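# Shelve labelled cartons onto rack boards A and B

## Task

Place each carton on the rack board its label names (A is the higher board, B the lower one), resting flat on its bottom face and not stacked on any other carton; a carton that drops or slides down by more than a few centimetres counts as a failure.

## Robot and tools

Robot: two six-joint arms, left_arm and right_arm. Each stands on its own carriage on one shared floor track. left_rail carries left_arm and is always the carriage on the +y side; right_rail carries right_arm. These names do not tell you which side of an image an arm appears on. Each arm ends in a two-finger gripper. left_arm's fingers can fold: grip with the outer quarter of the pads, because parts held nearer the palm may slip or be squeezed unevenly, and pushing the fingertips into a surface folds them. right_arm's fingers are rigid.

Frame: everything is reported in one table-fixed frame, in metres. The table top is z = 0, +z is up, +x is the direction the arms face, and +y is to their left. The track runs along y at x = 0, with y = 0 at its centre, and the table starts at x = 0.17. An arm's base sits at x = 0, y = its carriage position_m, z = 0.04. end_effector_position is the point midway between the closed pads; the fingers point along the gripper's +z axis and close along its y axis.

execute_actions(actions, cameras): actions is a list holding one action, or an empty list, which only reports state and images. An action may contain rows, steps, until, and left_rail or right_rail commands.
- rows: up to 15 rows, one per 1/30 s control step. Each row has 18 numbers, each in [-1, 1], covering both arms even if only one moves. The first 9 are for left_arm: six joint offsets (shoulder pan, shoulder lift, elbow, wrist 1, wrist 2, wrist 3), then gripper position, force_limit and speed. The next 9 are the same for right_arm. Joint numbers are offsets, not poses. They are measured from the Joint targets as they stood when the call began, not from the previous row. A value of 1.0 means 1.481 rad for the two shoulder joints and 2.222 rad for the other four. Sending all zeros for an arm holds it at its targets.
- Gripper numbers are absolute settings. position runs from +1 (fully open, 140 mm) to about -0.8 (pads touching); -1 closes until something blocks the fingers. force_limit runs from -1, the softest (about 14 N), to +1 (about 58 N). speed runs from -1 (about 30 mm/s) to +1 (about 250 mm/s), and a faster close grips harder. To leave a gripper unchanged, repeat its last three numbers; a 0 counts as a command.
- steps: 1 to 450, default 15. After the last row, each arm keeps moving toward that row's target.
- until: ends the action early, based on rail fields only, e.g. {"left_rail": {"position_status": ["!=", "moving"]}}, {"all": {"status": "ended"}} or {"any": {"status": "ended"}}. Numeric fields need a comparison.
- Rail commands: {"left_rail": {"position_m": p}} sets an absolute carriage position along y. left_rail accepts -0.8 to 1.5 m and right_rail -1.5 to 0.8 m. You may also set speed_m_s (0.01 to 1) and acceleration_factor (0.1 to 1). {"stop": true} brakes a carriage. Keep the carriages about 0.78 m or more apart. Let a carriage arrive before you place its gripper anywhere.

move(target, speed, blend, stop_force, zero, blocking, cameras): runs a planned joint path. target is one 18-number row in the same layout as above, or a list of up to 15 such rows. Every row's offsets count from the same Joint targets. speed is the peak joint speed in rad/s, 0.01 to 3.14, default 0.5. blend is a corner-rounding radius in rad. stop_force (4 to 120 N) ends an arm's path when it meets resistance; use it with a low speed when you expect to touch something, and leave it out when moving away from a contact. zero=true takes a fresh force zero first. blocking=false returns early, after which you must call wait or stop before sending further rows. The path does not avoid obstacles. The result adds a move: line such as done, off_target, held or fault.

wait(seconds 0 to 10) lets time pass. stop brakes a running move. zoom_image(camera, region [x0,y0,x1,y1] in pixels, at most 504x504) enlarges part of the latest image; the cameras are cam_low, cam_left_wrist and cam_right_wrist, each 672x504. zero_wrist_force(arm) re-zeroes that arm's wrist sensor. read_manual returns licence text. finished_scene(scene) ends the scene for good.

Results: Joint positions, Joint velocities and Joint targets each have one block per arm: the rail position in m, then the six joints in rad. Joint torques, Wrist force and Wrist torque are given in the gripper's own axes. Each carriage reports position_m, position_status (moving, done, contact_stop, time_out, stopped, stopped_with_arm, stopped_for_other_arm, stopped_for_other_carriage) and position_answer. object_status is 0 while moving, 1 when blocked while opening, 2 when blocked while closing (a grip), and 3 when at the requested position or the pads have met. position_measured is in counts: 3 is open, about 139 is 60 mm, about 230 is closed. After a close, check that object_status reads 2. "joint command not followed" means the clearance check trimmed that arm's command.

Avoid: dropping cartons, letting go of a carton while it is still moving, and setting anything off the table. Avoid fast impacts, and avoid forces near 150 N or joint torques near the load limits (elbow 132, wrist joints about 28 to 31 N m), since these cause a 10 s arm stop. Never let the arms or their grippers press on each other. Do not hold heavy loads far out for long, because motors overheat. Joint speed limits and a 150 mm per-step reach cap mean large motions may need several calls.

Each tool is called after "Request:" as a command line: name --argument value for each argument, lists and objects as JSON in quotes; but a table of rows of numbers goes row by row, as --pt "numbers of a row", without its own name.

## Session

Request:
execute_actions --actions '[]'

Scene clock: 0.00 s.
left_arm: end_effector_position=(+0.3563, +0.7786, +0.5790) position_measured=3 object_status=3 end_effector_quat_wxyz=(+0.000, +0.000, +1.000, +0.000) | right_arm: end_effector_position=(+0.3563, -0.6214, +0.5790) position_measured=3 object_status=3 end_effector_quat_wxyz=(+0.000, +0.000, +1.000, +0.000)
Joint positions: left_arm=[0.7 -0.281 -2.157 1.821 -1.235 -1.571 -0.28] | right_arm=[-0.7 -0.281 -2.157 1.821 -1.235 -1.571 -0.28]
Joint velocities: within noise
Joint torques (N m): no reading
Wrist force (N): no reading
Wrist torque (N m): no reading
Wrist force, peak (N): no reading
Joint targets: left_arm=[0.700 -0.280 -2.157 1.821 -1.235 -1.571 -0.280] | right_arm=[-0.700 -0.281 -2.157 1.821 -1.235 -1.571 -0.280]
Tool commands: left_gripper/position=+1.0 left_gripper/force_limit=+1.0 left_gripper/speed=+1.0 right_gripper/position=+1.0 right_gripper/force_limit=+1.0 right_gripper/speed=+1.0
left_rail: position_m=0.700 position_status=done
right_rail: position_m=-0.700 position_status=done

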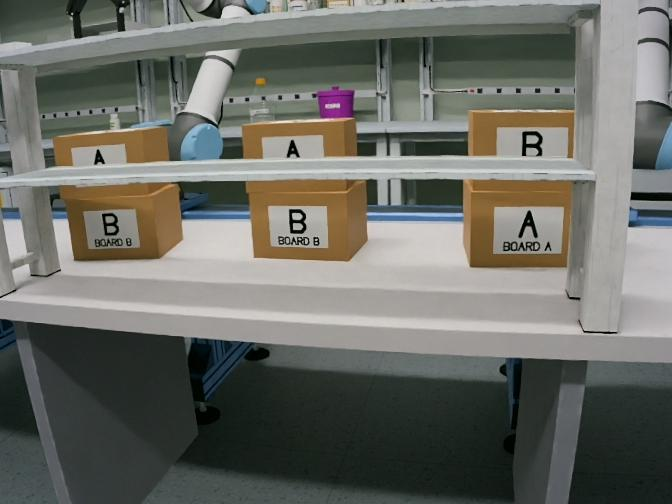

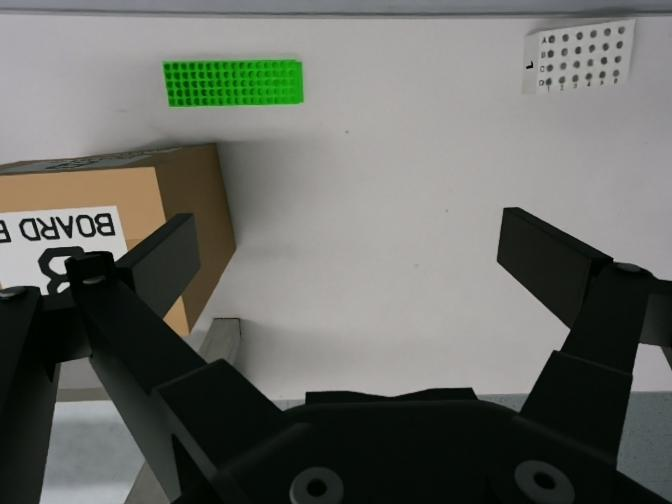

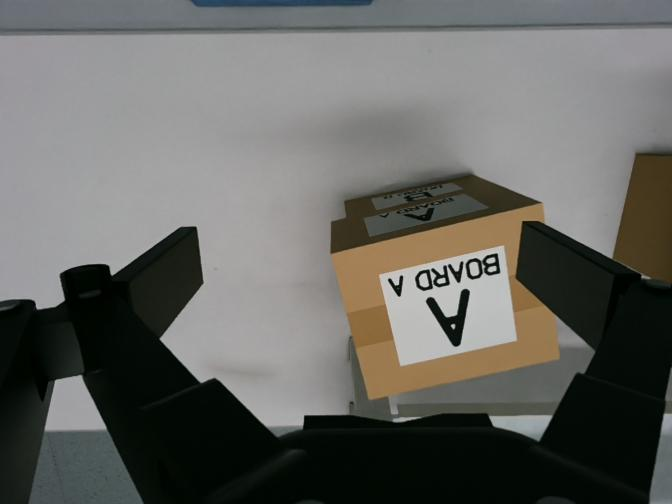

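Request:
zoom_image --camera "cam_right_wrist" --region '[320, 165, 580, 415]'

Request:
zoom_image --camera "cam_right_wrist" --region '[572, 130, 672, 330]'

Request:
zoom_image --camera "cam_left_wrist" --region '[0, 130, 260, 350]'

Scaled by 1.938.

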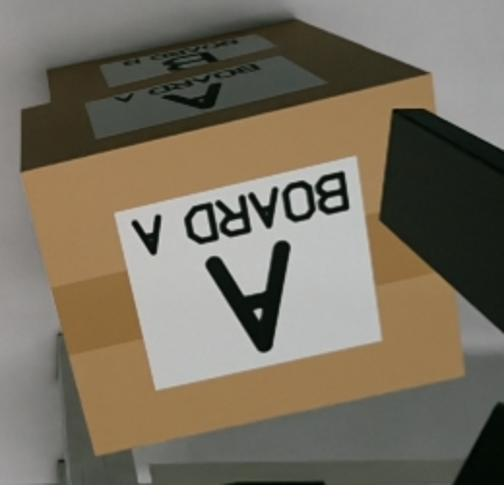

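Scaled by 2.520.

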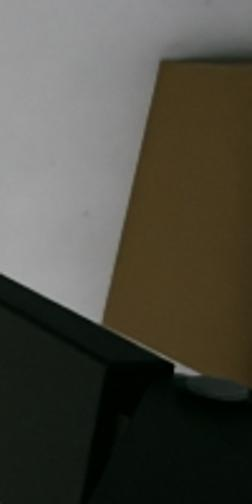

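Scaled by 1.938.

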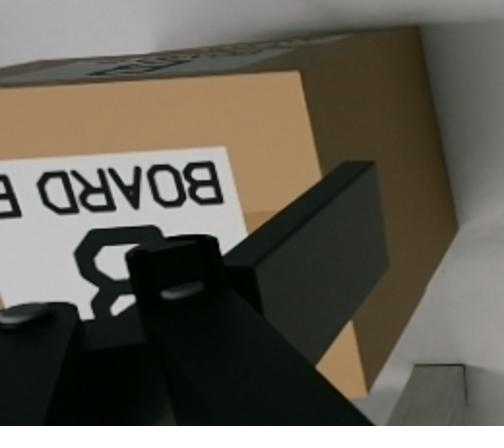

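Request:
move --target '[0.2762,0.1069,0.0437,0.3468,0.8732,-0.2350,-1,0,-1,0.4108,0.2397,-0.0388,0.3306,0.8480,0.4970,0.1,0,0]' --speed 0.9 --cameras '[]'

Request:
move --target '[0.2762,0.1069,0.0437,0.3468,0.8732,-0.2350,-1,0,-1,0.4108,0.2397,-0.0388,0.3306,0.8480,0.4970,0.1,0,0]' --speed 0.9 --cameras '[]'

Request:
execute_actions --actions '[{"left_rail": {"position_m": -0.047, "speed_m_s": 0.5}, "right_rail": {"position_m": -0.847, "speed_m_s": 0.4}, "steps": 150, "until": {"all": {"status": "ended"}}}]' --cameras '["cam_left_wrist", "cam_right_wrist"]'

Scene clock: 148.03 s.
left_arm: end_effector_position=(+0.4158, +1.2496, +0.7854) position_measured=232 object_status=0 end_effector_quat_wxyz=(-0.024, +0.141, +0.622, +0.770) | right_arm: end_effector_position=(+0.3914, -0.0406, +0.8108) position_measured=117 object_status=3 end_effector_quat_wxyz=(+0.623, -0.504, -0.404, -0.441)
Joint positions: left_arm=[0.7 0.129 -1.998 1.918 -0.464 0.369 -0.803] | right_arm=[-0.7 0.328 -1.802 1.735 -0.5 0.313 0.824]
Joint velocities: within noise
Joint torques (N m): left_arm=[12.27 8.09 -44.77 -0.52 4.3 -2.31] | right_arm=[10.22 -16.88 -47.52 0.13 5.46 2.71]
Wrist force (N): left_arm=[-0.4 0.0 0.0] | right_arm=[-0.4 1.2 -0.4]
Wrist torque (N m): left_arm=[-0.01 0.14 -0.24] | right_arm=[-0.07 -0.37 -0.06]
Wrist force, peak (N): left_arm=[1.0 -4.6 -0.6] | right_arm=[1.1 -4.2 -0.7]
Joint targets: left_arm=[0.700 0.129 -1.998 1.918 -0.464 0.369 -0.803] | right_arm=[-0.700 0.328 -1.802 1.735 -0.500 0.313 0.824]
left_rail: position_m=0.700 position_status=done
right_rail: position_m=-0.700 position_status=done
move: done
No camera images: "cameras" was empty.

Scene clock: 150.93 s.
left_arm: end_effector_position=(+0.5157, +0.9433, +0.4890) position_measured=232 object_status=3 end_effector_quat_wxyz=(+0.470, +0.626, +0.528, +0.328) | right_arm: end_effector_position=(+0.5156, -0.0424, +0.4890) position_measured=117 object_status=3 end_effector_quat_wxyz=(-0.471, +0.627, -0.527, +0.328)
Joint positions: left_arm=[0.7 0.538 -1.84 2.015 0.306 2.309 -1.325] | right_arm=[-0.7 0.936 -1.447 1.648 0.234 2.197 1.928]
Joint velocities: within noise
Joint torques (N m): left_arm=[14.66 0.38 -37.97 2.77 3.6 -2.39] | right_arm=[12.61 -44.6 -48.25 2.66 4.89 2.8]
Wrist force (N): left_arm=[0.3 -0.5 0.1] | right_arm=[-0.3 1.4 0.7]
Wrist torque (N m): left_arm=[0.01 0.01 -0.31] | right_arm=[-0.23 -0.11 -0.33]
Wrist force, peak (N): left_arm=[2.2 1.0 2.0] | right_arm=[0.5 3.1 -0.1]
Joint targets: left_arm=[0.700 0.538 -1.840 2.015 0.306 2.310 -1.325] | right_arm=[-0.700 0.937 -1.447 1.648 0.234 2.198 1.928]
left_rail: position_m=0.700 position_status=done
right_rail: position_m=-0.700 position_status=done
move: done
No camera images: "cameras" was empty.

Scene clock: 153.47 s.
left_arm: end_effector_position=(+0.5157, +0.1964, +0.4890) position_measured=232 object_status=3 end_effector_quat_wxyz=(+0.471, +0.626, +0.528, +0.328) end_effector_velocity=(+0.001, -0.001, +0.000) end_effector_angular_velocity=(+0.001, +0.001, +0.000) | right_arm: end_effector_position=(+0.5156, -0.1894, +0.4890) position_measured=117 object_status=3 end_effector_quat_wxyz=(-0.470, +0.627, -0.527, +0.328)
Joint positions: left_arm=[-0.047 0.538 -1.84 2.015 0.306 2.31 -1.325] | right_arm=[-0.847 0.937 -1.447 1.648 0.234 2.198 1.928]
Joint velocities: left_arm=[-0.001 -0.001 0.001 -0.002 0.001 -0.001 0.001] | right_arm=[within noise]
Joint torques (N m): left_arm=[8.68 -31.87 -40.53 1.97 1.94 -2.46] | right_arm=[6.37 -68.21 -33.29 -2.08 -0.12 2.46]
Wrist force (N): left_arm=[0.3 -0.5 0.1] | right_arm=[-0.1 1.0 0.6]
Wrist torque (N m): left_arm=[-0.01 0.02 -0.30] | right_arm=[-0.31 -0.16 -0.33]
Wrist force, peak (N): left_arm=[2.3 -0.6 -0.4] | right_arm=[-2.0 1.5 1.5]
Joint targets: left_arm=[-0.047 0.538 -1.840 2.015 0.306 2.310 -1.325] | right_arm=[-0.847 0.937 -1.447 1.648 0.234 2.198 1.928]
Tool commands: left_gripper/position=-1.0 left_gripper/force_limit=+0.0 left_gripper/speed=-1.0 right_gripper/position=+0.1 right_gripper/force_limit=+0.0 right_gripper/speed=+0.0
left_rail: position_m=-0.047 speed_m_s=0.50 position_status=done
right_rail: position_m=-0.847 speed_m_s=0.40 position_status=done
camera_calibration:
cam_left_wrist: T_world_to_cam=[[0.335861, 0.00321539, 0.941906, -0.625442], [-0.523227, -0.830878, 0.189407, 0.336502], [0.783218, -0.556445, -0.277377, 0.0238186], [0, 0, 0, 1]] pos_world=[0.367474, 0.294857, 0.531979]
cam_right_wrist: T_world_to_cam=[[-0.369083, 0.0175457, -0.929231, 0.654976], [-0.489399, 0.846307, 0.210365, 0.311488], [0.790105, 0.532407, -0.30377, 0.0180702], [0, 0, 0, 1]] pos_world=[0.379905, -0.284727, 0.548587]
Images, in order (width x height): cam_left_wrist 672x504, cam_right_wrist 672x504.

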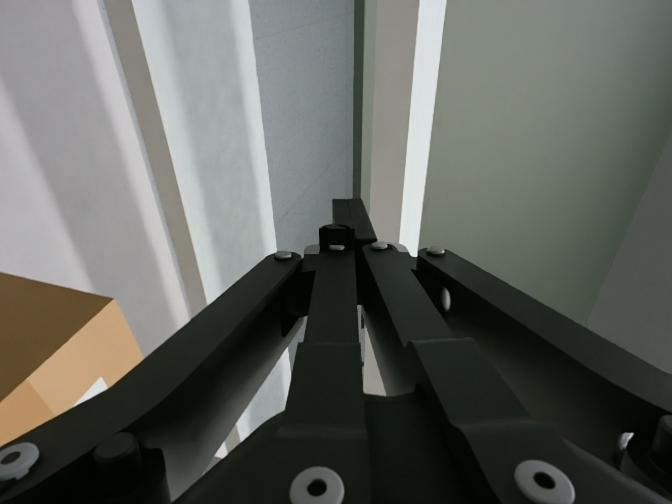

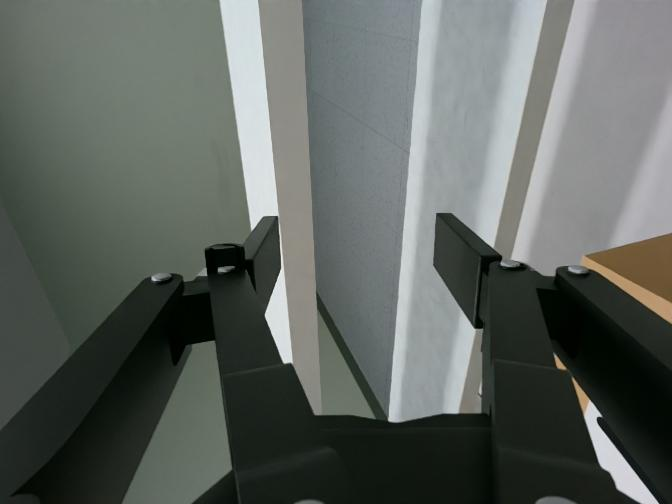

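Request:
move --target '[0.06395,0.05483,0.17933,-0.1953,0.0375,0.02956,-1,0,-1,0.08621,0.09268,0.1301,-0.17044,0.05179,0.03357,0.1,0,0]' --speed 0.3 --cameras '["cam_left_wrist","cam_right_wrist"]'

Scene clock: 268.87 s.
left_arm: end_effector_position=(+0.4309, +0.1754, +0.2545) position_measured=232 object_status=3 end_effector_quat_wxyz=(+0.470, +0.626, +0.528, +0.328) | right_arm: end_effector_position=(+0.4310, -0.1857, +0.2540) position_measured=117 object_status=3 end_effector_quat_wxyz=(-0.470, +0.627, -0.528, +0.328)
Joint positions: left_arm=[-0.047 0.632 -1.759 2.413 -0.128 2.393 -1.259] | right_arm=[-0.847 1.064 -1.309 1.937 -0.144 2.313 2.003]
Joint velocities: within noise
Joint torques (N m): left_arm=[11.07 2.93 -27.68 -1.98 4.08 2.62] | right_arm=[9.37 -48.58 -25.18 -2.65 4.92 2.76]
Wrist force (N): left_arm=[0.2 -0.7 0.0] | right_arm=[0.2 1.0 1.1]
Wrist torque (N m): left_arm=[-0.03 0.06 -0.32] | right_arm=[-0.36 -0.17 -0.32]
Wrist force, peak (N): left_arm=[0.0 -2.6 0.0] | right_arm=[-0.3 2.7 0.9]
Joint targets: left_arm=[-0.047 0.633 -1.759 2.414 -0.128 2.393 -1.259] | right_arm=[-0.847 1.064 -1.309 1.938 -0.145 2.313 2.003]
left_rail: position_m=-0.047 speed_m_s=0.50 position_status=done
right_rail: position_m=-0.847 speed_m_s=0.40 position_status=done
move: done
camera_calibration:
cam_left_wrist: T_world_to_cam=[[0.335787, 0.00218993, 0.941935, -0.375849], [-0.523823, -0.830671, 0.188667, 0.319548], [0.782851, -0.556759, -0.277782, 0.0138213], [0, 0, 0, 1]] pos_world=[0.282772, 0.273958, 0.297577]
cam_right_wrist: T_world_to_cam=[[-0.369826, 0.0180188, -0.928926, 0.405663], [-0.488349, 0.846793, 0.210848, 0.315962], [0.790408, 0.531617, -0.304367, 0.0114104], [0, 0, 0, 1]] pos_world=[0.295306, -0.28093, 0.313684]
Images, in order (width x height): cam_left_wrist 672x504, cam_right_wrist 672x504.

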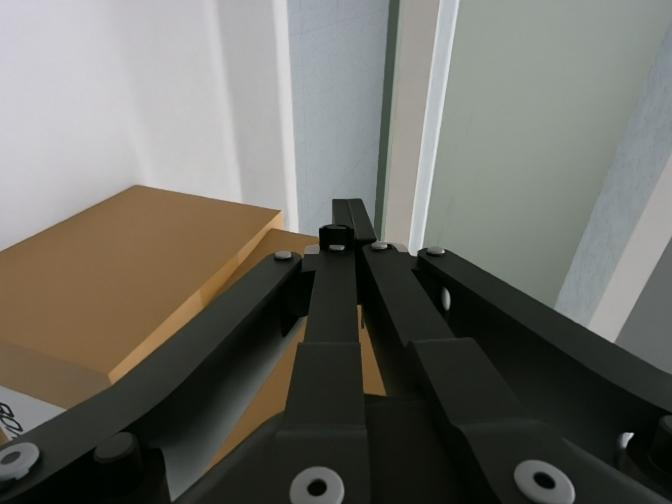

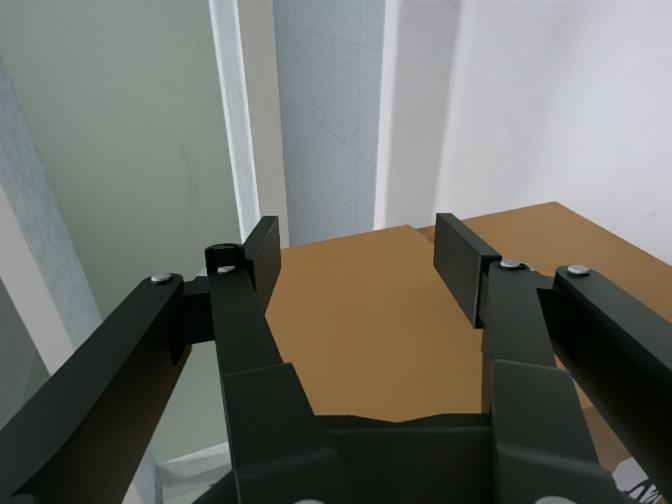

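Request:
zoom_image --camera "cam_left_wrist" --region '[100, 150, 436, 402]'

Request:
zoom_image --camera "cam_right_wrist" --region '[240, 160, 576, 412]'

Scaled by 1.500.

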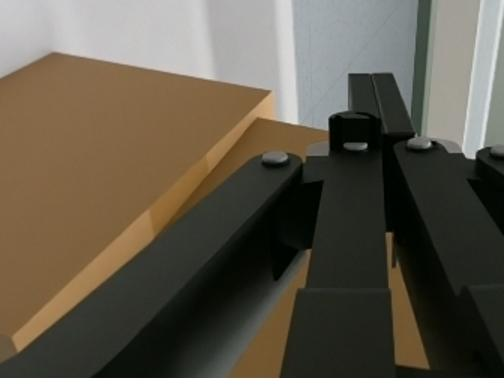

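Scaled by 1.500.

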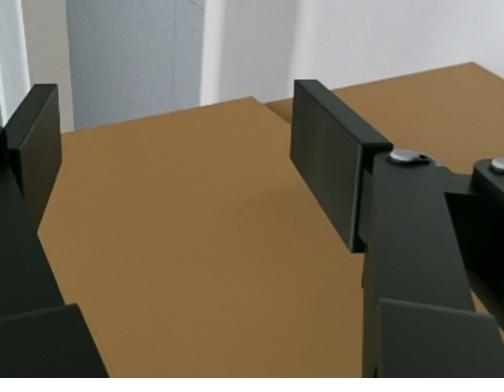

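Request:
move --pt "-0.06395 -0.05483 -0.17933 0.1953 -0.0375 -0.02956 -1 0 -1 -0.08621 -0.09268 -0.1301 0.17044 -0.05179 -0.03357 0.1 0 0" --pt "0.18302 0.02042 -0.15125 0.20309 0.0753 0.0828 -1 0 -1 0.0471 0.02177 -0.16625 0.15098 -0.00026 -0.00039 0.1 0 0" --speed 0.4 --blend 0.03 --cameras '[]'

Request:
execute_actions --actions '[{"left_rail":{"position_m":-0.175},"right_rail":{"position_m":-0.975},"steps":150,"until":{"all":{"status":"ended"}}}]' --cameras '["cam_left_wrist","cam_right_wrist"]'

Scene clock: 500.67 s.
left_arm: end_effector_position=(+0.4040, +0.2872, +0.4202) position_measured=232 object_status=3 end_effector_quat_wxyz=(+0.459, +0.608, +0.549, +0.344) | right_arm: end_effector_position=(+0.4280, -0.0625, +0.4206) position_measured=117 object_status=3 end_effector_quat_wxyz=(-0.482, +0.645, -0.505, +0.311)
Joint positions: left_arm=[-0.047 0.903 -1.729 2.077 0.323 2.56 -1.075] | right_arm=[-0.847 1.134 -1.277 1.568 0.191 2.312 2.002]
Joint velocities: within noise
Joint torques (N m): left_arm=[9 -9.44 -34.53 4.45 4.98 2.2] | right_arm=[12.68 -57.72 -48.13 -2.77 4.96 2.78]
Wrist force (N): left_arm=[0.0 -0.2 0.0] | right_arm=[-0.3 0.5 1.7]
Wrist torque (N m): left_arm=[0.05 0.09 -0.32] | right_arm=[-0.39 -0.08 -0.35]
Wrist force, peak (N): left_arm=[-1.0 -3.3 -0.9] | right_arm=[0.7 3.5 0.4]
Joint targets: left_arm=[-0.047 0.904 -1.729 2.078 0.323 2.560 -1.075] | right_arm=[-0.847 1.134 -1.277 1.568 0.191 2.312 2.002]
left_rail: position_m=-0.047 speed_m_s=0.50 position_status=done
right_rail: position_m=-0.847 speed_m_s=0.40 position_status=done
move: done
No camera images: "cameras" was empty.

Scene clock: 500.93 s.
left_arm: end_effector_position=(+0.4039, +0.2872, +0.4202) position_measured=232 object_status=3 end_effector_quat_wxyz=(+0.459, +0.608, +0.549, +0.344) | right_arm: end_effector_position=(+0.4279, -0.0625, +0.4205) position_measured=117 object_status=3 end_effector_quat_wxyz=(-0.482, +0.645, -0.505, +0.311)
Joint positions: left_arm=[-0.047 0.904 -1.729 2.078 0.323 2.56 -1.075] | right_arm=[-0.847 1.134 -1.277 1.568 0.191 2.312 2.002]
Joint velocities: within noise
Joint torques (N m): left_arm=[14.56 -7.37 -34.37 4.89 4.81 2.5] | right_arm=[11.7 -59.16 -47.31 -2.86 4.74 2.59]
Wrist force (N): left_arm=[0.1 -0.6 0.0] | right_arm=[0.2 0.5 1.6]
Wrist torque (N m): left_arm=[-0.04 0.06 -0.32] | right_arm=[-0.39 -0.18 -0.35]
Wrist force, peak (N): left_arm=[0.3 -0.6 0.4] | right_arm=[0.1 0.8 1.5]
Joint targets: left_arm=[-0.047 0.904 -1.729 2.078 0.323 2.560 -1.075] | right_arm=[-0.847 1.134 -1.277 1.568 0.191 2.312 2.002]
Tool commands: left_gripper/position=-1.0 left_gripper/force_limit=+0.0 left_gripper/speed=-1.0 right_gripper/position=+0.1 right_gripper/force_limit=+0.0 right_gripper/speed=+0.0
left_rail: position_m=-0.047 speed_m_s=0.50 position_status=stopped_for_other_arm position_answer=taken
right_rail: position_m=-0.847 speed_m_s=0.40 position_status=stopped_for_other_arm position_answer=taken
camera_calibration:
cam_left_wrist: T_world_to_cam=[[0.334639, 0.0257011, 0.941996, -0.529298], [-0.465058, -0.864912, 0.188807, 0.353144], [0.819596, -0.501265, -0.277481, 0.112284], [0, 0, 0, 1]] pos_world=[0.249329, 0.375326, 0.463077]
cam_right_wrist: T_world_to_cam=[[-0.369532, -0.0073132, -0.929189, 0.555429], [-0.546959, 0.810095, 0.211146, 0.197647], [0.751187, 0.586254, -0.303356, 0.0188638], [0, 0, 0, 1]] pos_world=[0.299184, -0.16711, 0.480089]
Images, in order (width x height): cam_left_wrist 672x504, cam_right_wrist 672x504.

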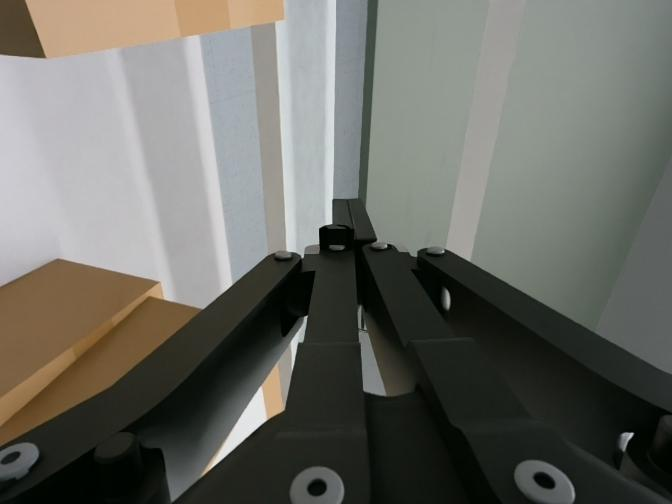

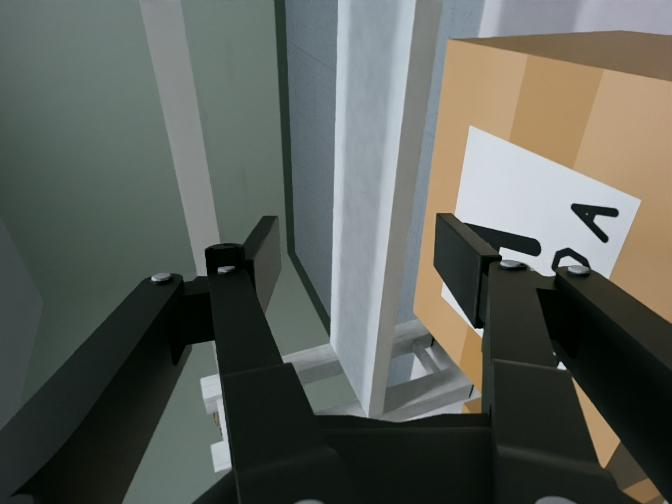

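Request:
execute_actions --actions '[{"right_rail":{"position_m":-0.975},"steps":90,"until":{"right_rail":{"position_status":["!=","moving"]}}}]' --cameras '[]'

Request:
execute_actions --actions '[{"left_rail":{"position_m":-0.175},"steps":90,"until":{"left_rail":{"position_status":["!=","moving"]}}}]' --cameras '[]'

Scene clock: 509.70 s.
left_arm: end_effector_position=(+0.4039, +0.2872, +0.4202) position_measured=232 object_status=3 end_effector_quat_wxyz=(+0.459, +0.608, +0.549, +0.344) | right_arm: end_effector_position=(+0.4279, -0.0625, +0.4205) position_measured=117 object_status=3 end_effector_quat_wxyz=(-0.482, +0.645, -0.505, +0.311)
Joint positions: left_arm=[-0.047 0.904 -1.729 2.078 0.323 2.56 -1.075] | right_arm=[-0.847 1.134 -1.277 1.568 0.191 2.312 2.002]
Joint velocities: within noise
Joint torques (N m): left_arm=[12.26 -9.22 -40.64 2.51 3.88 2.38] | right_arm=[8.48 -59.84 -40.78 -1.66 4.6 2.72]
Wrist force (N): left_arm=[-0.1 -0.4 -0.1] | right_arm=[-0.1 0.8 1.5]
Wrist torque (N m): left_arm=[0.02 0.10 -0.32] | right_arm=[-0.34 -0.13 -0.35]
Wrist force, peak (N): left_arm=[0.1 -0.7 0.2] | right_arm=[-0.2 1.0 1.6]
Joint targets: left_arm=[-0.047 0.904 -1.729 2.078 0.323 2.560 -1.075] | right_arm=[-0.847 1.134 -1.277 1.568 0.191 2.312 2.002]
Tool commands: left_gripper/position=-1.0 left_gripper/force_limit=+0.0 left_gripper/speed=-1.0 right_gripper/position=+0.1 right_gripper/force_limit=+0.0 right_gripper/speed=+0.0
left_rail: position_m=-0.047 speed_m_s=0.50 position_status=stopped_for_other_arm position_answer=taken
right_rail: position_m=-0.847 speed_m_s=0.40 position_status=stopped_for_other_arm position_answer=taken
No camera images: "cameras" was empty.

Scene clock: 509.97 s.
left_arm: end_effector_position=(+0.4039, +0.2872, +0.4202) position_measured=232 object_status=3 end_effector_quat_wxyz=(+0.459, +0.608, +0.549, +0.344) | right_arm: end_effector_position=(+0.4279, -0.0625, +0.4205) position_measured=117 object_status=3 end_effector_quat_wxyz=(-0.482, +0.645, -0.505, +0.311)
Joint positions: left_arm=[-0.047 0.904 -1.729 2.078 0.323 2.56 -1.075] | right_arm=[-0.847 1.134 -1.277 1.568 0.191 2.312 2.002]
Joint velocities: within noise
Joint torques (N m): left_arm=[11.73 -12.32 -40.53 3.01 4.27 2.56] | right_arm=[9.72 -59.6 -40.61 -1.55 4.69 2.41]
Wrist force (N): left_arm=[0.1 -0.3 0.2] | right_arm=[0.3 1.3 1.4]
Wrist torque (N m): left_arm=[0.06 0.05 -0.32] | right_arm=[-0.23 -0.21 -0.35]
Wrist force, peak (N): left_arm=[0.3 -0.5 -0.1] | right_arm=[0.3 1.3 1.4]
Joint targets: left_arm=[-0.047 0.904 -1.729 2.078 0.323 2.560 -1.075] | right_arm=[-0.847 1.134 -1.277 1.568 0.191 2.312 2.002]
Tool commands: left_gripper/position=-1.0 left_gripper/force_limit=+0.0 left_gripper/speed=-1.0 right_gripper/position=+0.1 right_gripper/force_limit=+0.0 right_gripper/speed=+0.0
left_rail: position_m=-0.047 speed_m_s=0.50 position_status=stopped_for_other_arm position_answer=taken
right_rail: position_m=-0.847 speed_m_s=0.40 position_status=stopped_for_other_arm position_answer=taken
No camera images: "cameras" was empty.

Request:
move --target '[-0.24713,-0.07495,-0.02835,-0.00765,-0.11251,-0.11251,-1,0,-1,-0.13302,-0.11479,0.036,0.01935,-0.05131,-0.0333,0.1,0,0]' --speed 0.4 --cameras '[]'

Request:
execute_actions --actions '[{"left_rail":{"position_m":-0.175},"right_rail":{"position_m":-0.975},"steps":150,"until":{"all":{"status":"ended"}}}]' --cameras '[]'

Scene clock: 529.27 s.
left_arm: end_effector_position=(+0.5159, +0.1961, +0.4892) position_measured=232 object_status=3 end_effector_quat_wxyz=(+0.471, +0.626, +0.528, +0.328) | right_arm: end_effector_position=(+0.5153, -0.1892, +0.4897) position_measured=117 object_status=3 end_effector_quat_wxyz=(-0.471, +0.627, -0.527, +0.328)
Joint positions: left_arm=[-0.047 0.538 -1.84 2.015 0.306 2.31 -1.325] | right_arm=[-0.847 0.937 -1.447 1.648 0.234 2.198 1.928]
Joint velocities: within noise
Joint torques (N m): left_arm=[-13.62 -44.26 -60.15 -1.13 -1.36 -2.31] | right_arm=[-14.73 -70.06 -33 2.73 -2.24 -2.1]
Wrist force (N): left_arm=[0.3 -0.4 0.0] | right_arm=[-0.4 1.2 0.7]
Wrist torque (N m): left_arm=[0.03 0.00 -0.31] | right_arm=[-0.28 -0.10 -0.34]
Wrist force, peak (N): left_arm=[0.7 -2.0 -1.2] | right_arm=[-1.3 2.2 0.9]
Joint targets: left_arm=[-0.047 0.538 -1.840 2.015 0.306 2.310 -1.325] | right_arm=[-0.847 0.937 -1.447 1.648 0.234 2.198 1.928]
left_rail: position_m=-0.047 speed_m_s=0.50 position_status=stopped_for_other_arm position_answer=taken
right_rail: position_m=-0.847 speed_m_s=0.40 position_status=stopped_for_other_arm position_answer=taken
move: done
No camera images: "cameras" was empty.

Scene clock: 530.43 s.
left_arm: end_effector_position=(+0.5159, +0.1939, +0.4892) position_measured=232 object_status=3 end_effector_quat_wxyz=(+0.471, +0.626, +0.528, +0.328) | right_arm: end_effector_position=(+0.5154, -0.3172, +0.4898) position_measured=117 object_status=3 end_effector_quat_wxyz=(-0.471, +0.627, -0.527, +0.328) end_effector_velocity=(+0.000, -0.001, +0.001) end_effector_angular_velocity=(+0.002, -0.001, -0.001)
Joint positions: left_arm=[-0.049 0.538 -1.84 2.015 0.306 2.31 -1.325] | right_arm=[-0.975 0.937 -1.447 1.648 0.234 2.198 1.928]
Joint velocities: left_arm=[within noise] | right_arm=[-0.001 0 -0.001 0 -0.001 0.001 0.001]
Joint torques (N m): left_arm=[-16.42 -40.24 -57.93 -1.21 -1.52 -2.32] | right_arm=[-12.9 -50.06 -37.32 1.02 -1.1 -2.12]
Wrist force (N): left_arm=[0.3 -0.3 0.0] | right_arm=[-0.2 1.1 0.7]
Wrist torque (N m): left_arm=[0.03 0.02 -0.31] | right_arm=[-0.28 -0.14 -0.33]
Wrist force, peak (N): left_arm=[1.7 -0.9 -0.4] | right_arm=[-2.5 1.2 1.6]
Joint targets: left_arm=[-0.049 0.538 -1.840 2.015 0.306 2.310 -1.325] | right_arm=[-0.975 0.937 -1.447 1.648 0.234 2.198 1.928]
Tool commands: left_gripper/position=-1.0 left_gripper/force_limit=+0.0 left_gripper/speed=-1.0 right_gripper/position=+0.1 right_gripper/force_limit=+0.0 right_gripper/speed=+0.0
left_rail: position_m=-0.049 speed_m_s=0.50 position_status=stopped_for_other_arm position_answer=taken
right_rail: position_m=-0.975 speed_m_s=0.40 position_status=done
No camera images: "cameras" was empty.

Request:
execute_actions --actions '[{"left_rail":{"position_m":-0.175},"steps":120,"until":{"left_rail":{"position_status":["!=","moving"]}}}]' --cameras '[]'

Request:
move --pt "0.24717 0.07513 0.02831 0.00777 0.11265 0.1125 -1 0 -1 0.13285 0.11496 -0.03573 -0.01959 0.0515 0.03336 0.1 0 0" --pt "0.24717 0.19312 0.11573 -0.15829 0.11265 0.1125 -1 0 -1 0.13285 0.19557 0.03918 -0.14823 0.0515 0.03336 0.1 0 0" --speed 0.35 --blend 0.03 --cameras '["cam_left_wrist","cam_right_wrist"]'

Scene clock: 538.03 s.
left_arm: end_effector_position=(+0.5159, +0.0682, +0.4892) position_measured=232 object_status=3 end_effector_quat_wxyz=(+0.471, +0.626, +0.528, +0.328) end_effector_velocity=(+0.000, -0.001, +0.000) end_effector_angular_velocity=(+0.000, +0.000, +0.000) | right_arm: end_effector_position=(+0.5154, -0.3173, +0.4898) position_measured=117 object_status=3 end_effector_quat_wxyz=(-0.471, +0.627, -0.527, +0.328)
Joint positions: left_arm=[-0.175 0.538 -1.84 2.015 0.306 2.31 -1.325] | right_arm=[-0.975 0.937 -1.447 1.648 0.234 2.198 1.928]
Joint velocities: left_arm=[-0.001 -0.001 0 0.001 0 -0.001 0] | right_arm=[within noise]
Joint torques (N m): left_arm=[-12.91 -34 -54.2 -1.14 -1.65 -2.17] | right_arm=[-0.18 -46.24 -47.79 -2.03 1.32 -2.19]
Wrist force (N): left_arm=[0.5 -0.3 -0.1] | right_arm=[-0.1 1.1 0.9]
Wrist torque (N m): left_arm=[0.04 -0.02 -0.31] | right_arm=[-0.28 -0.17 -0.33]
Wrist force, peak (N): left_arm=[1.8 -0.6 -0.6] | right_arm=[-0.4 1.5 1.1]
Joint targets: left_arm=[-0.175 0.538 -1.840 2.015 0.306 2.310 -1.325] | right_arm=[-0.975 0.937 -1.447 1.648 0.234 2.198 1.928]
Tool commands: left_gripper/position=-1.0 left_gripper/force_limit=+0.0 left_gripper/speed=-1.0 right_gripper/position=+0.1 right_gripper/force_limit=+0.0 right_gripper/speed=+0.0
left_rail: position_m=-0.175 speed_m_s=0.50 position_status=done
right_rail: position_m=-0.975 speed_m_s=0.40 position_status=done
No camera images: "cameras" was empty.

Scene clock: 540.73 s.
left_arm: end_effector_position=(+0.4039, +0.1592, +0.2471) position_measured=232 object_status=3 end_effector_quat_wxyz=(+0.459, +0.608, +0.549, +0.344) | right_arm: end_effector_position=(+0.4281, -0.1907, +0.2471) position_measured=117 object_status=3 end_effector_quat_wxyz=(-0.482, +0.644, -0.506, +0.311)
Joint positions: left_arm=[-0.175 0.904 -1.554 2.272 -0.045 2.561 -1.075] | right_arm=[-0.975 1.134 -1.158 1.735 -0.095 2.313 2.002]
Joint velocities: within noise
Joint torques (N m): left_arm=[14.98 -16.05 -22.98 -1.38 4.56 2.67] | right_arm=[10.68 -63.83 -25.88 -2.92 4.84 2.52]
Wrist force (N): left_arm=[0.1 -0.5 0.2] | right_arm=[-0.1 1.1 1.4]
Wrist torque (N m): left_arm=[-0.02 0.07 -0.31] | right_arm=[-0.29 -0.15 -0.33]
Wrist force, peak (N): left_arm=[0.0 -1.9 0.7] | right_arm=[0.3 2.6 1.5]
Joint targets: left_arm=[-0.175 0.904 -1.554 2.272 -0.045 2.561 -1.075] | right_arm=[-0.975 1.134 -1.157 1.735 -0.095 2.313 2.002]
left_rail: position_m=-0.175 speed_m_s=0.50 position_status=done
right_rail: position_m=-0.975 speed_m_s=0.40 position_status=done
move: done
camera_calibration:
cam_left_wrist: T_world_to_cam=[[0.334803, 0.0261107, 0.941926, -0.363166], [-0.465108, -0.864779, 0.189292, 0.274938], [0.819501, -0.501473, -0.277386, 0.000166009], [0, 0, 0, 1]] pos_world=[0.249329, 0.247326, 0.290078]
cam_right_wrist: T_world_to_cam=[[-0.369522, -0.00730315, -0.929193, 0.393446], [-0.546453, 0.810488, 0.210944, 0.338172], [0.75156, 0.585709, -0.303484, 0.0409775], [0, 0, 0, 1]] pos_world=[0.299386, -0.295212, 0.306688]
Images, in order (width x height): cam_left_wrist 672x504, cam_right_wrist 672x504.

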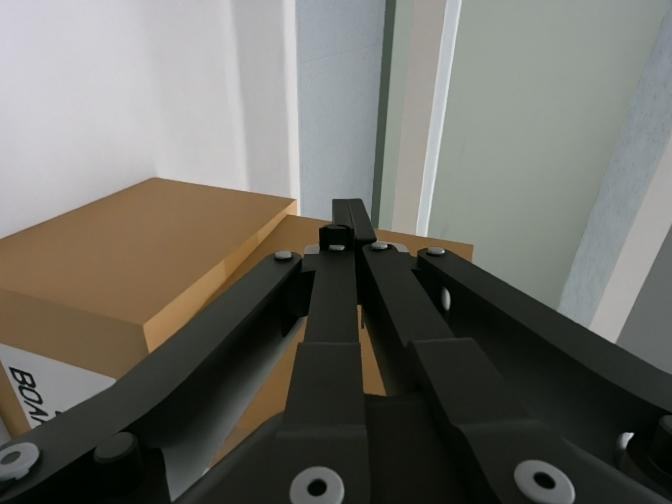

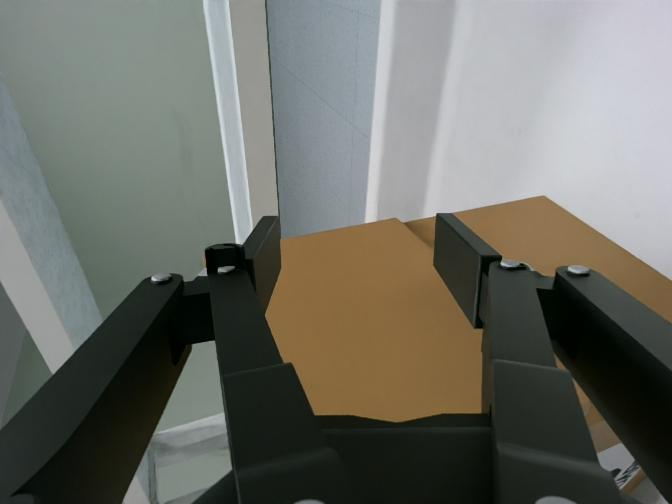

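Request:
zero_wrist_force --arm "left_arm"

Request:
zero_wrist_force --arm "right_arm"

Request:
move --target '[-0.10317,-0.09064,0.04773,-0.04042,-0.0563,-0.06617,-1,0,-1,0.018,0.06055,-0.06224,0.02711,0.01061,0.00767,0.1,0,0]' --speed 0.04 --stop_force 7 --cameras '[]'

Wrist force sensor zeroed.

Wrist force sensor zeroed.

Scene clock: 581.27 s.
left_arm: end_effector_position=(+0.4159, +0.1163, +0.2470) position_measured=232 object_status=3 end_effector_quat_wxyz=(+0.458, +0.609, +0.550, +0.343) | right_arm: end_effector_position=(+0.4339, -0.1426, +0.2473) position_measured=117 object_status=3 end_effector_quat_wxyz=(-0.482, +0.644, -0.506, +0.311)
Joint positions: left_arm=[-0.175 0.794 -1.65 2.348 -0.11 2.471 -1.18] | right_arm=[-0.975 1.155 -1.086 1.626 -0.048 2.331 2.015]
Joint velocities: within noise
Joint torques (N m): left_arm=[10.28 -7.41 -45.52 1.29 4.5 1.16] | right_arm=[-12.89 -95.64 -28.18 -2.28 -2.31 -0.81]
Wrist force (N, zeroed by zero_wrist_force): left_arm=[2.1 -1.0 -1.9] | right_arm=[1.5 -2.2 -1.1]
Wrist torque (N m, zeroed by zero_wrist_force): left_arm=[0.01 0.08 0.02] | right_arm=[-0.10 -0.01 0.12]
Wrist force, peak (N, zeroed by zero_wrist_force): left_arm=[6.2 -4.3 -2.3] | right_arm=[6.9 -2.1 -4.1]
Joint targets: left_arm=[-0.175 0.794 -1.650 2.348 -0.110 2.471 -1.180] | right_arm=[-0.975 1.155 -1.086 1.626 -0.048 2.331 2.015]
left_rail: position_m=-0.175 speed_m_s=0.50 position_status=done
right_rail: position_m=-0.975 speed_m_s=0.40 position_status=done
move: contact (left_arm, right_arm); left_arm: the shoulder pan is farthest, 0.043 rad from its target; right_arm: the elbow is farthest, 0.029 rad from its target
No camera images: "cameras" was empty.

Request:
move --pt "0.07431 0.06482 -0.03414 0.02893 0.0402 0.04725 -1 0 -1 -0.01435 -0.04819 0.04908 -0.02132 -0.00836 -0.00579 0.1 0 0" --pt "0.07431 -0.05317 -0.12155 0.19499 0.0402 0.04725 -1 0 -1 -0.01435 -0.1288 -0.02583 0.10733 -0.00836 -0.00579 0.1 0 0" --pt "-0.17286 -0.12829 -0.14986 0.18722 -0.07246 -0.06526 -1 0 -1 -0.1472 -0.24375 0.0099 0.12691 -0.05986 -0.03915 0.1 0 0" --speed '[0.15,0.35,0.4]' --blend 0.03 --cameras '[]'

Request:
execute_actions --actions '[{"left_rail":{"position_m":-0.182},"right_rail":{"position_m":-0.968},"steps":60,"until":{"all":{"status":"ended"}}}]' --cameras '[]'

Scene clock: 613.43 s.
left_arm: end_effector_position=(+0.5157, +0.0686, +0.4891) position_measured=232 object_status=3 end_effector_quat_wxyz=(+0.471, +0.626, +0.529, +0.328) | right_arm: end_effector_position=(+0.5154, -0.3173, +0.4903) position_measured=117 object_status=3 end_effector_quat_wxyz=(-0.471, +0.626, -0.527, +0.328)
Joint positions: left_arm=[-0.175 0.538 -1.84 2.015 0.306 2.31 -1.325] | right_arm=[-0.975 0.937 -1.447 1.648 0.234 2.198 1.929]
Joint velocities: within noise
Joint torques (N m): left_arm=[-19.75 -42.85 -59.22 -1.09 -1.72 -2.46] | right_arm=[-16.56 -69.52 -33.21 2.93 -1.8 -2.26]
Wrist force (N, zeroed by zero_wrist_force): left_arm=[0.1 0.0 -0.1] | right_arm=[0.1 -0.2 -0.3]
Wrist torque (N m, zeroed by zero_wrist_force): left_arm=[0.02 -0.04 0.01] | right_arm=[-0.05 -0.05 0.00]
Wrist force, peak (N, zeroed by zero_wrist_force): left_arm=[2.8 -2.2 -2.0] | right_arm=[1.8 -2.3 -1.5]
Joint targets: left_arm=[-0.175 0.538 -1.840 2.015 0.306 2.310 -1.325] | right_arm=[-0.975 0.937 -1.447 1.648 0.234 2.198 1.928]
left_rail: position_m=-0.175 speed_m_s=0.50 position_status=done
right_rail: position_m=-0.975 speed_m_s=0.40 position_status=done
move: done
No camera images: "cameras" was empty.

Scene clock: 613.70 s.
left_arm: end_effector_position=(+0.5157, +0.0685, +0.4892) position_measured=232 object_status=3 end_effector_quat_wxyz=(+0.471, +0.626, +0.529, +0.328) | right_arm: end_effector_position=(+0.5155, -0.3174, +0.4903) position_measured=117 object_status=3 end_effector_quat_wxyz=(-0.471, +0.626, -0.527, +0.328)
Joint positions: left_arm=[-0.175 0.538 -1.84 2.015 0.306 2.31 -1.325] | right_arm=[-0.975 0.937 -1.447 1.648 0.234 2.198 1.928]
Joint velocities: within noise
Joint torques (N m): left_arm=[-14.93 -44.38 -57.65 -1.24 -1.43 -2.53] | right_arm=[-12.85 -70.6 -32.72 2.49 -2.2 -2.36]
Wrist force (N, zeroed by zero_wrist_force): left_arm=[0.1 -0.1 -0.1] | right_arm=[0.0 0.0 -0.2]
Wrist torque (N m, zeroed by zero_wrist_force): left_arm=[0.00 -0.03 0.00] | right_arm=[-0.02 -0.02 0.00]
Wrist force, peak (N, zeroed by zero_wrist_force): left_arm=[0.3 0.0 -0.4] | right_arm=[0.0 -0.3 -0.7]
Joint targets: left_arm=[-0.175 0.538 -1.840 2.015 0.306 2.310 -1.325] | right_arm=[-0.975 0.937 -1.447 1.648 0.234 2.198 1.928]
Tool commands: left_gripper/position=-1.0 left_gripper/force_limit=+0.0 left_gripper/speed=-1.0 right_gripper/position=+0.1 right_gripper/force_limit=+0.0 right_gripper/speed=+0.0
left_rail: position_m=-0.175 speed_m_s=0.50 position_status=stopped_for_other_arm position_answer=taken
right_rail: position_m=-0.975 speed_m_s=0.40 position_status=stopped_for_other_arm position_answer=taken
No camera images: "cameras" was empty.

Request:
execute_actions --actions '[{"left_rail":{"position_m":-0.182},"steps":60,"until":{"left_rail":{"position_status":["!=","moving"]}}}]' --cameras '[]'

Request:
execute_actions --actions '[{"right_rail":{"position_m":-0.968},"steps":60,"until":{"right_rail":{"position_status":["!=","moving"]}}}]' --cameras '[]'

Scene clock: 618.17 s.
left_arm: end_effector_position=(+0.5157, +0.0616, +0.4892) position_measured=232 object_status=3 end_effector_quat_wxyz=(+0.471, +0.626, +0.529, +0.328) | right_arm: end_effector_position=(+0.5155, -0.3174, +0.4903) position_measured=117 object_status=3 end_effector_quat_wxyz=(-0.471, +0.626, -0.527, +0.328)
Joint positions: left_arm=[-0.182 0.538 -1.84 2.015 0.306 2.31 -1.325] | right_arm=[-0.975 0.937 -1.447 1.648 0.234 2.198 1.928]
Joint velocities: within noise
Joint torques (N m): left_arm=[-14.53 -35.97 -52.97 -0.85 -1.34 -2.5] | right_arm=[-14.01 -70.06 -39.67 1.35 -1.93 -2.23]
Wrist force (N, zeroed by zero_wrist_force): left_arm=[0.4 -0.1 -0.3] | right_arm=[-0.2 -0.2 -0.4]
Wrist torque (N m, zeroed by zero_wrist_force): left_arm=[0.01 -0.09 0.00] | right_arm=[-0.06 0.03 0.00]
Wrist force, peak (N, zeroed by zero_wrist_force): left_arm=[2.3 -0.1 -0.4] | right_arm=[0.2 -0.2 -0.7]
Joint targets: left_arm=[-0.182 0.538 -1.840 2.015 0.306 2.310 -1.325] | right_arm=[-0.975 0.937 -1.447 1.648 0.234 2.198 1.928]
Tool commands: left_gripper/position=-1.0 left_gripper/force_limit=+0.0 left_gripper/speed=-1.0 right_gripper/position=+0.1 right_gripper/force_limit=+0.0 right_gripper/speed=+0.0
left_rail: position_m=-0.182 speed_m_s=0.50 position_status=done
right_rail: position_m=-0.975 speed_m_s=0.40 position_status=stopped_for_other_arm position_answer=taken
No camera images: "cameras" was empty.

Scene clock: 618.63 s.
left_arm: end_effector_position=(+0.5157, +0.0616, +0.4892) position_measured=232 object_status=3 end_effector_quat_wxyz=(+0.471, +0.626, +0.529, +0.328) | right_arm: end_effector_position=(+0.5155, -0.3104, +0.4904) position_measured=117 object_status=3 end_effector_quat_wxyz=(-0.471, +0.626, -0.527, +0.328)
Joint positions: left_arm=[-0.182 0.538 -1.84 2.015 0.306 2.31 -1.325] | right_arm=[-0.968 0.937 -1.448 1.648 0.234 2.198 1.928]
Joint velocities: within noise
Joint torques (N m): left_arm=[-13.56 -35.39 -52.03 -0.96 -1.42 -2.29] | right_arm=[-14.15 -57.26 -40.07 1.21 -1.85 -2.46]
Wrist force (N, zeroed by zero_wrist_force): left_arm=[0.2 0.2 -0.1] | right_arm=[0.1 0.1 -0.1]
Wrist torque (N m, zeroed by zero_wrist_force): left_arm=[0.06 -0.05 0.00] | right_arm=[0.00 -0.04 -0.01]
Wrist force, peak (N, zeroed by zero_wrist_force): left_arm=[0.4 -0.1 -0.3] | right_arm=[1.9 -0.4 -0.8]
Joint targets: left_arm=[-0.182 0.538 -1.840 2.015 0.306 2.310 -1.325] | right_arm=[-0.968 0.937 -1.447 1.648 0.234 2.198 1.928]
Tool commands: left_gripper/position=-1.0 left_gripper/force_limit=+0.0 left_gripper/speed=-1.0 right_gripper/position=+0.1 right_gripper/force_limit=+0.0 right_gripper/speed=+0.0
left_rail: position_m=-0.182 speed_m_s=0.50 position_status=done
right_rail: position_m=-0.968 speed_m_s=0.40 position_status=done
No camera images: "cameras" was empty.

Request:
move --pt "0.24717 0.07513 0.02831 0.00777 0.11265 0.1125 -1 0 -1 0.13285 0.11496 -0.03573 -0.01959 0.0515 0.03336 0.1 0 0" --pt "0.24717 0.19312 0.11573 -0.15829 0.11265 0.1125 -1 0 -1 0.13285 0.19557 0.03918 -0.14823 0.0515 0.03336 0.1 0 0" --pt "0.21106 0.1614 0.13243 -0.17244 0.09294 0.08934 -1 0 -1 0.13915 0.21676 0.01739 -0.13874 0.05521 0.03604 0.1 0 0" --speed '[0.35,0.3,0.1]' --blend '[0.03,0.01,0]' --cameras '[]'

Request:
move --target '[-0.05674,-0.04985,0.02625,-0.02223,-0.03097,-0.03639,-1,0,-1,0.0099,0.0333,-0.03423,0.01491,0.00583,0.00422,0.1,0,0]' --speed 0.04 --stop_force 7 --cameras '[]'

Scene clock: 643.57 s.
left_arm: end_effector_position=(+0.4103, +0.1312, +0.2469) position_measured=232 object_status=3 end_effector_quat_wxyz=(+0.458, +0.609, +0.550, +0.343) | right_arm: end_effector_position=(+0.4312, -0.1623, +0.2480) position_measured=117 object_status=3 end_effector_quat_wxyz=(-0.482, +0.644, -0.506, +0.311)
Joint positions: left_arm=[-0.182 0.851 -1.6 2.309 -0.077 2.517 -1.127] | right_arm=[-0.968 1.143 -1.127 1.686 -0.074 2.321 2.009]
Joint velocities: within noise
Joint torques (N m): left_arm=[-19.2 -53.96 -25.45 -1.07 -1.69 -2.37] | right_arm=[10.05 -66.25 -42.48 2.08 4.87 2.67]
Wrist force (N, zeroed by zero_wrist_force): left_arm=[-0.1 0.1 -0.3] | right_arm=[-0.2 -0.5 0.1]
Wrist torque (N m, zeroed by zero_wrist_force): left_arm=[0.02 0.01 0.00] | right_arm=[-0.13 0.03 0.04]
Wrist force, peak (N, zeroed by zero_wrist_force): left_arm=[-0.9 1.4 0.8] | right_arm=[-0.8 -1.5 -0.5]
Joint targets: left_arm=[-0.182 0.851 -1.601 2.309 -0.077 2.516 -1.127] | right_arm=[-0.968 1.143 -1.126 1.686 -0.074 2.321 2.009]
left_rail: position_m=-0.182 speed_m_s=0.50 position_status=done
right_rail: position_m=-0.968 speed_m_s=0.40 position_status=done
move: done
No camera images: "cameras" was empty.

Scene clock: 646.07 s.
left_arm: end_effector_position=(+0.4144, +0.1153, +0.2470) position_measured=232 object_status=3 end_effector_quat_wxyz=(+0.458, +0.609, +0.550, +0.343) | right_arm: end_effector_position=(+0.4334, -0.1423, +0.2480) position_measured=117 object_status=3 end_effector_quat_wxyz=(-0.482, +0.644, -0.506, +0.311)
Joint positions: left_arm=[-0.182 0.81 -1.636 2.337 -0.101 2.483 -1.166] | right_arm=[-0.968 1.152 -1.097 1.641 -0.054 2.329 2.014]
Joint velocities: within noise
Joint torques (N m): left_arm=[11.58 -11.41 -46.03 3.58 4.48 1.46] | right_arm=[-12.08 -95.11 -28.25 -2.3 -2.51 -0.95]
Wrist force (N, zeroed by zero_wrist_force): left_arm=[2.2 -0.9 -1.8] | right_arm=[1.0 -1.6 -1.2]
Wrist torque (N m, zeroed by zero_wrist_force): left_arm=[0.05 0.05 0.01] | right_arm=[-0.09 0.14 0.13]
Wrist force, peak (N, zeroed by zero_wrist_force): left_arm=[8.7 -2.9 -2.6] | right_arm=[7.1 -2.6 -4.2]
Joint targets: left_arm=[-0.182 0.810 -1.636 2.337 -0.101 2.483 -1.166] | right_arm=[-0.968 1.152 -1.097 1.641 -0.054 2.329 2.014]
left_rail: position_m=-0.182 speed_m_s=0.50 position_status=done
right_rail: position_m=-0.968 speed_m_s=0.40 position_status=done
move: contact (left_arm, right_arm); left_arm: the shoulder pan is farthest, 0.043 rad from its target; right_arm: the elbow is farthest, 0.031 rad from its target
No camera images: "cameras" was empty.

Request:
move --target '[-0.01213,-0.01238,0.00658,-0.00423,-0.00667,-0.00746,-1,0,-1,0.00356,0.00785,-0.0081,0.00393,0.00209,0.00154,0.1,0,0]' --speed 0.02 --stop_force 50 --cameras '[]'

Scene clock: 666.27 s.
left_arm: end_effector_position=(+0.4147, +0.1114, +0.2470) position_measured=232 object_status=3 end_effector_quat_wxyz=(+0.458, +0.608, +0.550, +0.343) | right_arm: end_effector_position=(+0.4332, -0.1379, +0.2480) position_measured=117 object_status=3 end_effector_quat_wxyz=(-0.482, +0.644, -0.506, +0.312)
Joint positions: left_arm=[-0.182 0.801 -1.646 2.344 -0.106 2.475 -1.175] | right_arm=[-0.968 1.155 -1.09 1.63 -0.049 2.332 2.016]
Joint velocities: within noise
Joint torques (N m): left_arm=[-11.04 -5.87 -24.55 12.73 24.04 1.31] | right_arm=[6.35 -76.5 -36.84 -10.82 -23.16 -1.14]
Wrist force (N, zeroed by zero_wrist_force): left_arm=[45.9 3.9 -19.2] | right_arm=[44.3 -14.4 -20.2]
Wrist torque (N m, zeroed by zero_wrist_force): left_arm=[-0.10 1.60 -0.07] | right_arm=[0.49 0.87 0.92]
Wrist force, peak (N, zeroed by zero_wrist_force): left_arm=[52.9 6.5 -21.9] | right_arm=[50.8 -15.3 -24.7]
Joint targets: left_arm=[-0.182 0.801 -1.646 2.344 -0.106 2.475 -1.175] | right_arm=[-0.968 1.155 -1.090 1.630 -0.049 2.332 2.016]
left_rail: position_m=-0.182 speed_m_s=0.50 position_status=done
right_rail: position_m=-0.968 speed_m_s=0.40 position_status=done
move: contact (left_arm, right_arm)
No camera images: "cameras" was empty.

Request:
move --target '[-0.00076,-0.01063,-0.00405,0.01077,-0.00042,-0.00047,-1,0,-1,0.00022,-0.00657,-0.00463,0.00907,0.00013,0.0001,0.1,0,0]' --speed 0.02 --cameras '[]'

Scene clock: 720.77 s.
left_arm: end_effector_position=(+0.4147, +0.1109, +0.2570) position_measured=232 object_status=3 end_effector_quat_wxyz=(+0.458, +0.608, +0.550, +0.343) | right_arm: end_effector_position=(+0.4331, -0.1373, +0.2605) position_measured=117 object_status=3 end_effector_quat_wxyz=(-0.482, +0.644, -0.506, +0.311)
Joint positions: left_arm=[-0.182 0.8 -1.661 2.336 -0.082 2.474 -1.176] | right_arm=[-0.968 1.155 -1.1 1.62 -0.029 2.332 2.016]
Joint velocities: within noise
Joint torques (N m): left_arm=[-40.83 -57.23 -30.98 12.78 11.31 -2.48] | right_arm=[38.3 -99.74 -70.11 -5.53 -6.58 1.6]
Wrist force (N, zeroed by zero_wrist_force): left_arm=[54.5 -8.4 -8.8] | right_arm=[54.4 5.5 -10.6]
Wrist torque (N m, zeroed by zero_wrist_force): left_arm=[0.36 2.01 0.08] | right_arm=[-0.53 1.24 0.21]
Wrist force, peak (N, zeroed by zero_wrist_force): left_arm=[54.4 -8.8 -9.1] | right_arm=[48.8 -14.8 -23.5]
Joint targets: left_arm=[-0.182 0.800 -1.662 2.335 -0.082 2.474 -1.176] | right_arm=[-0.968 1.155 -1.100 1.620 -0.029 2.332 2.016]
left_rail: position_m=-0.182 speed_m_s=0.50 position_status=done
right_rail: position_m=-0.968 speed_m_s=0.40 position_status=done
move: done
No camera images: "cameras" was empty.

Request:
move --pt "0 -0.08631 -0.06009 0.11762 0 0 -1 0 -1 0 -0.05285 -0.04748 0.0827 0 0 0.1 0 0" --pt "0 -0.13264 -0.14122 0.22963 0 0 -1 0 -1 0 -0.08511 -0.1192 0.17593 0 0 0.1 0 0" --pt "-0.07328 -0.13262 -0.19159 0.25699 -0.02705 -0.02946 -1 0 -1 -0.02946 -0.09142 -0.16285 0.22231 -0.00382 -0.00266 0.1 0 0" --pt "-0.13704 -0.1163 -0.24795 0.28821 -0.05024 -0.04902 -1 0 -1 -0.05897 -0.08763 -0.21423 0.26941 -0.00731 -0.00523 0.1 0 0" --speed 0.12 --blend 0.02 --cameras '[]'

Scene clock: 790.97 s.
left_arm: end_effector_position=(+0.5031, +0.0775, +0.6191) position_measured=232 object_status=3 end_effector_quat_wxyz=(+0.471, +0.627, +0.528, +0.328) | right_arm: end_effector_position=(+0.5030, -0.1715, +0.6243) position_measured=117 object_status=3 end_effector_quat_wxyz=(-0.470, +0.626, -0.528, +0.328)
Joint positions: left_arm=[-0.182 0.597 -1.834 1.785 0.559 2.363 -1.285] | right_arm=[-0.968 1.068 -1.23 1.144 0.57 2.316 2.005]
Joint velocities: within noise
Joint torques (N m): left_arm=[-49.77 -20.36 -56.83 12.81 12.86 -2.55] | right_arm=[15.09 -53.88 -67.08 -8.13 -25.49 -1.12]
Wrist force (N, zeroed by zero_wrist_force): left_arm=[62.4 -4.0 -10.1] | right_arm=[61.6 9.9 -12.9]
Wrist torque (N m, zeroed by zero_wrist_force): left_arm=[0.12 2.24 0.02] | right_arm=[-0.92 1.42 -1.03]
Wrist force, peak (N, zeroed by zero_wrist_force): left_arm=[64.5 -8.4 -11.2] | right_arm=[64.9 8.0 -13.3]
Joint targets: left_arm=[-0.182 0.597 -1.834 1.785 0.559 2.363 -1.285] | right_arm=[-0.968 1.068 -1.230 1.144 0.570 2.316 2.005]
left_rail: position_m=-0.182 speed_m_s=0.50 position_status=done
right_rail: position_m=-0.968 speed_m_s=0.40 position_status=done
move: done
No camera images: "cameras" was empty.

Request:
move --pt "-0.06803 0.04469 -0.0245 -0.02506 -0.04008 -0.02901 -1 0 -1 -0.05747 0.02389 -0.02331 -0.00734 -0.03421 -0.02266 0.1 0 0" --pt "-0.11934 0.09901 -0.05581 -0.04183 -0.07084 -0.04809 -1 0 -1 -0.10995 0.0573 -0.05588 -0.00793 -0.06588 -0.04109 0.1 0 0" --pt "-0.15739 0.15754 -0.0925 -0.05157 -0.09389 -0.06102 -1 0 -1 -0.1559 0.0988 -0.09737 -0.00202 -0.09388 -0.05581 0.1 0 0" --pt "-0.17213 0.18624 -0.11171 -0.05408 -0.10286 -0.06579 -1 0 -1 -0.1757 0.12142 -0.12058 0.00312 -0.106 -0.06182 0.1 0 0" --speed 0.1 --blend 0.01 --cameras '["cam_left_wrist"]'

Scene clock: 819.97 s.
left_arm: end_effector_position=(+0.7505, +0.0770, +0.6196) position_measured=232 object_status=3 end_effector_quat_wxyz=(+0.471, +0.626, +0.528, +0.328) | right_arm: end_effector_position=(+0.7507, -0.1716, +0.6240) position_measured=117 object_status=3 end_effector_quat_wxyz=(-0.470, +0.626, -0.528, +0.328)
Joint positions: left_arm=[-0.182 0.342 -1.558 1.536 0.439 2.134 -1.431] | right_arm=[-0.968 0.808 -1.05 0.876 0.577 2.08 1.868]
Joint velocities: within noise
Joint torques (N m): left_arm=[-62.78 -46.17 -63.03 -0.07 12.29 -2.49] | right_arm=[28.56 -70.2 -62.47 -6.28 -27.66 -2.26]
Wrist force (N, zeroed by zero_wrist_force): left_arm=[59.4 -8.2 -10.2] | right_arm=[59.7 7.5 -11.6]
Wrist torque (N m, zeroed by zero_wrist_force): left_arm=[0.25 2.18 0.08] | right_arm=[-0.33 1.38 0.04]
Wrist force, peak (N, zeroed by zero_wrist_force): left_arm=[62.5 -4.0 -10.3] | right_arm=[62.0 11.3 -13.7]
Joint targets: left_arm=[-0.182 0.342 -1.558 1.536 0.439 2.134 -1.431] | right_arm=[-0.968 0.807 -1.050 0.876 0.577 2.080 1.867]
left_rail: position_m=-0.182 speed_m_s=0.50 position_status=done
right_rail: position_m=-0.968 speed_m_s=0.40 position_status=done
move: done
camera_calibration:
cam_left_wrist: T_world_to_cam=[[0.336067, 0.00277697, 0.941834, -0.826997], [-0.524214, -0.830234, 0.189499, 0.336103], [0.782469, -0.557407, -0.277559, -0.189598], [0, 0, 0, 1]] pos_world=[0.602471, 0.175658, 0.662579]
Images, in order (width x height): cam_left_wrist 672x504.

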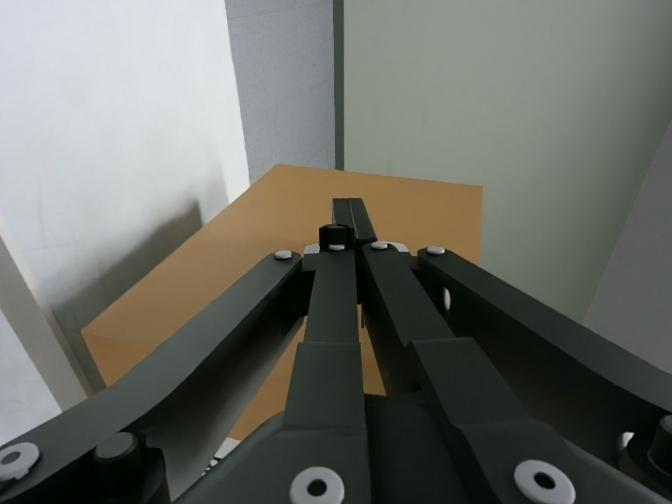

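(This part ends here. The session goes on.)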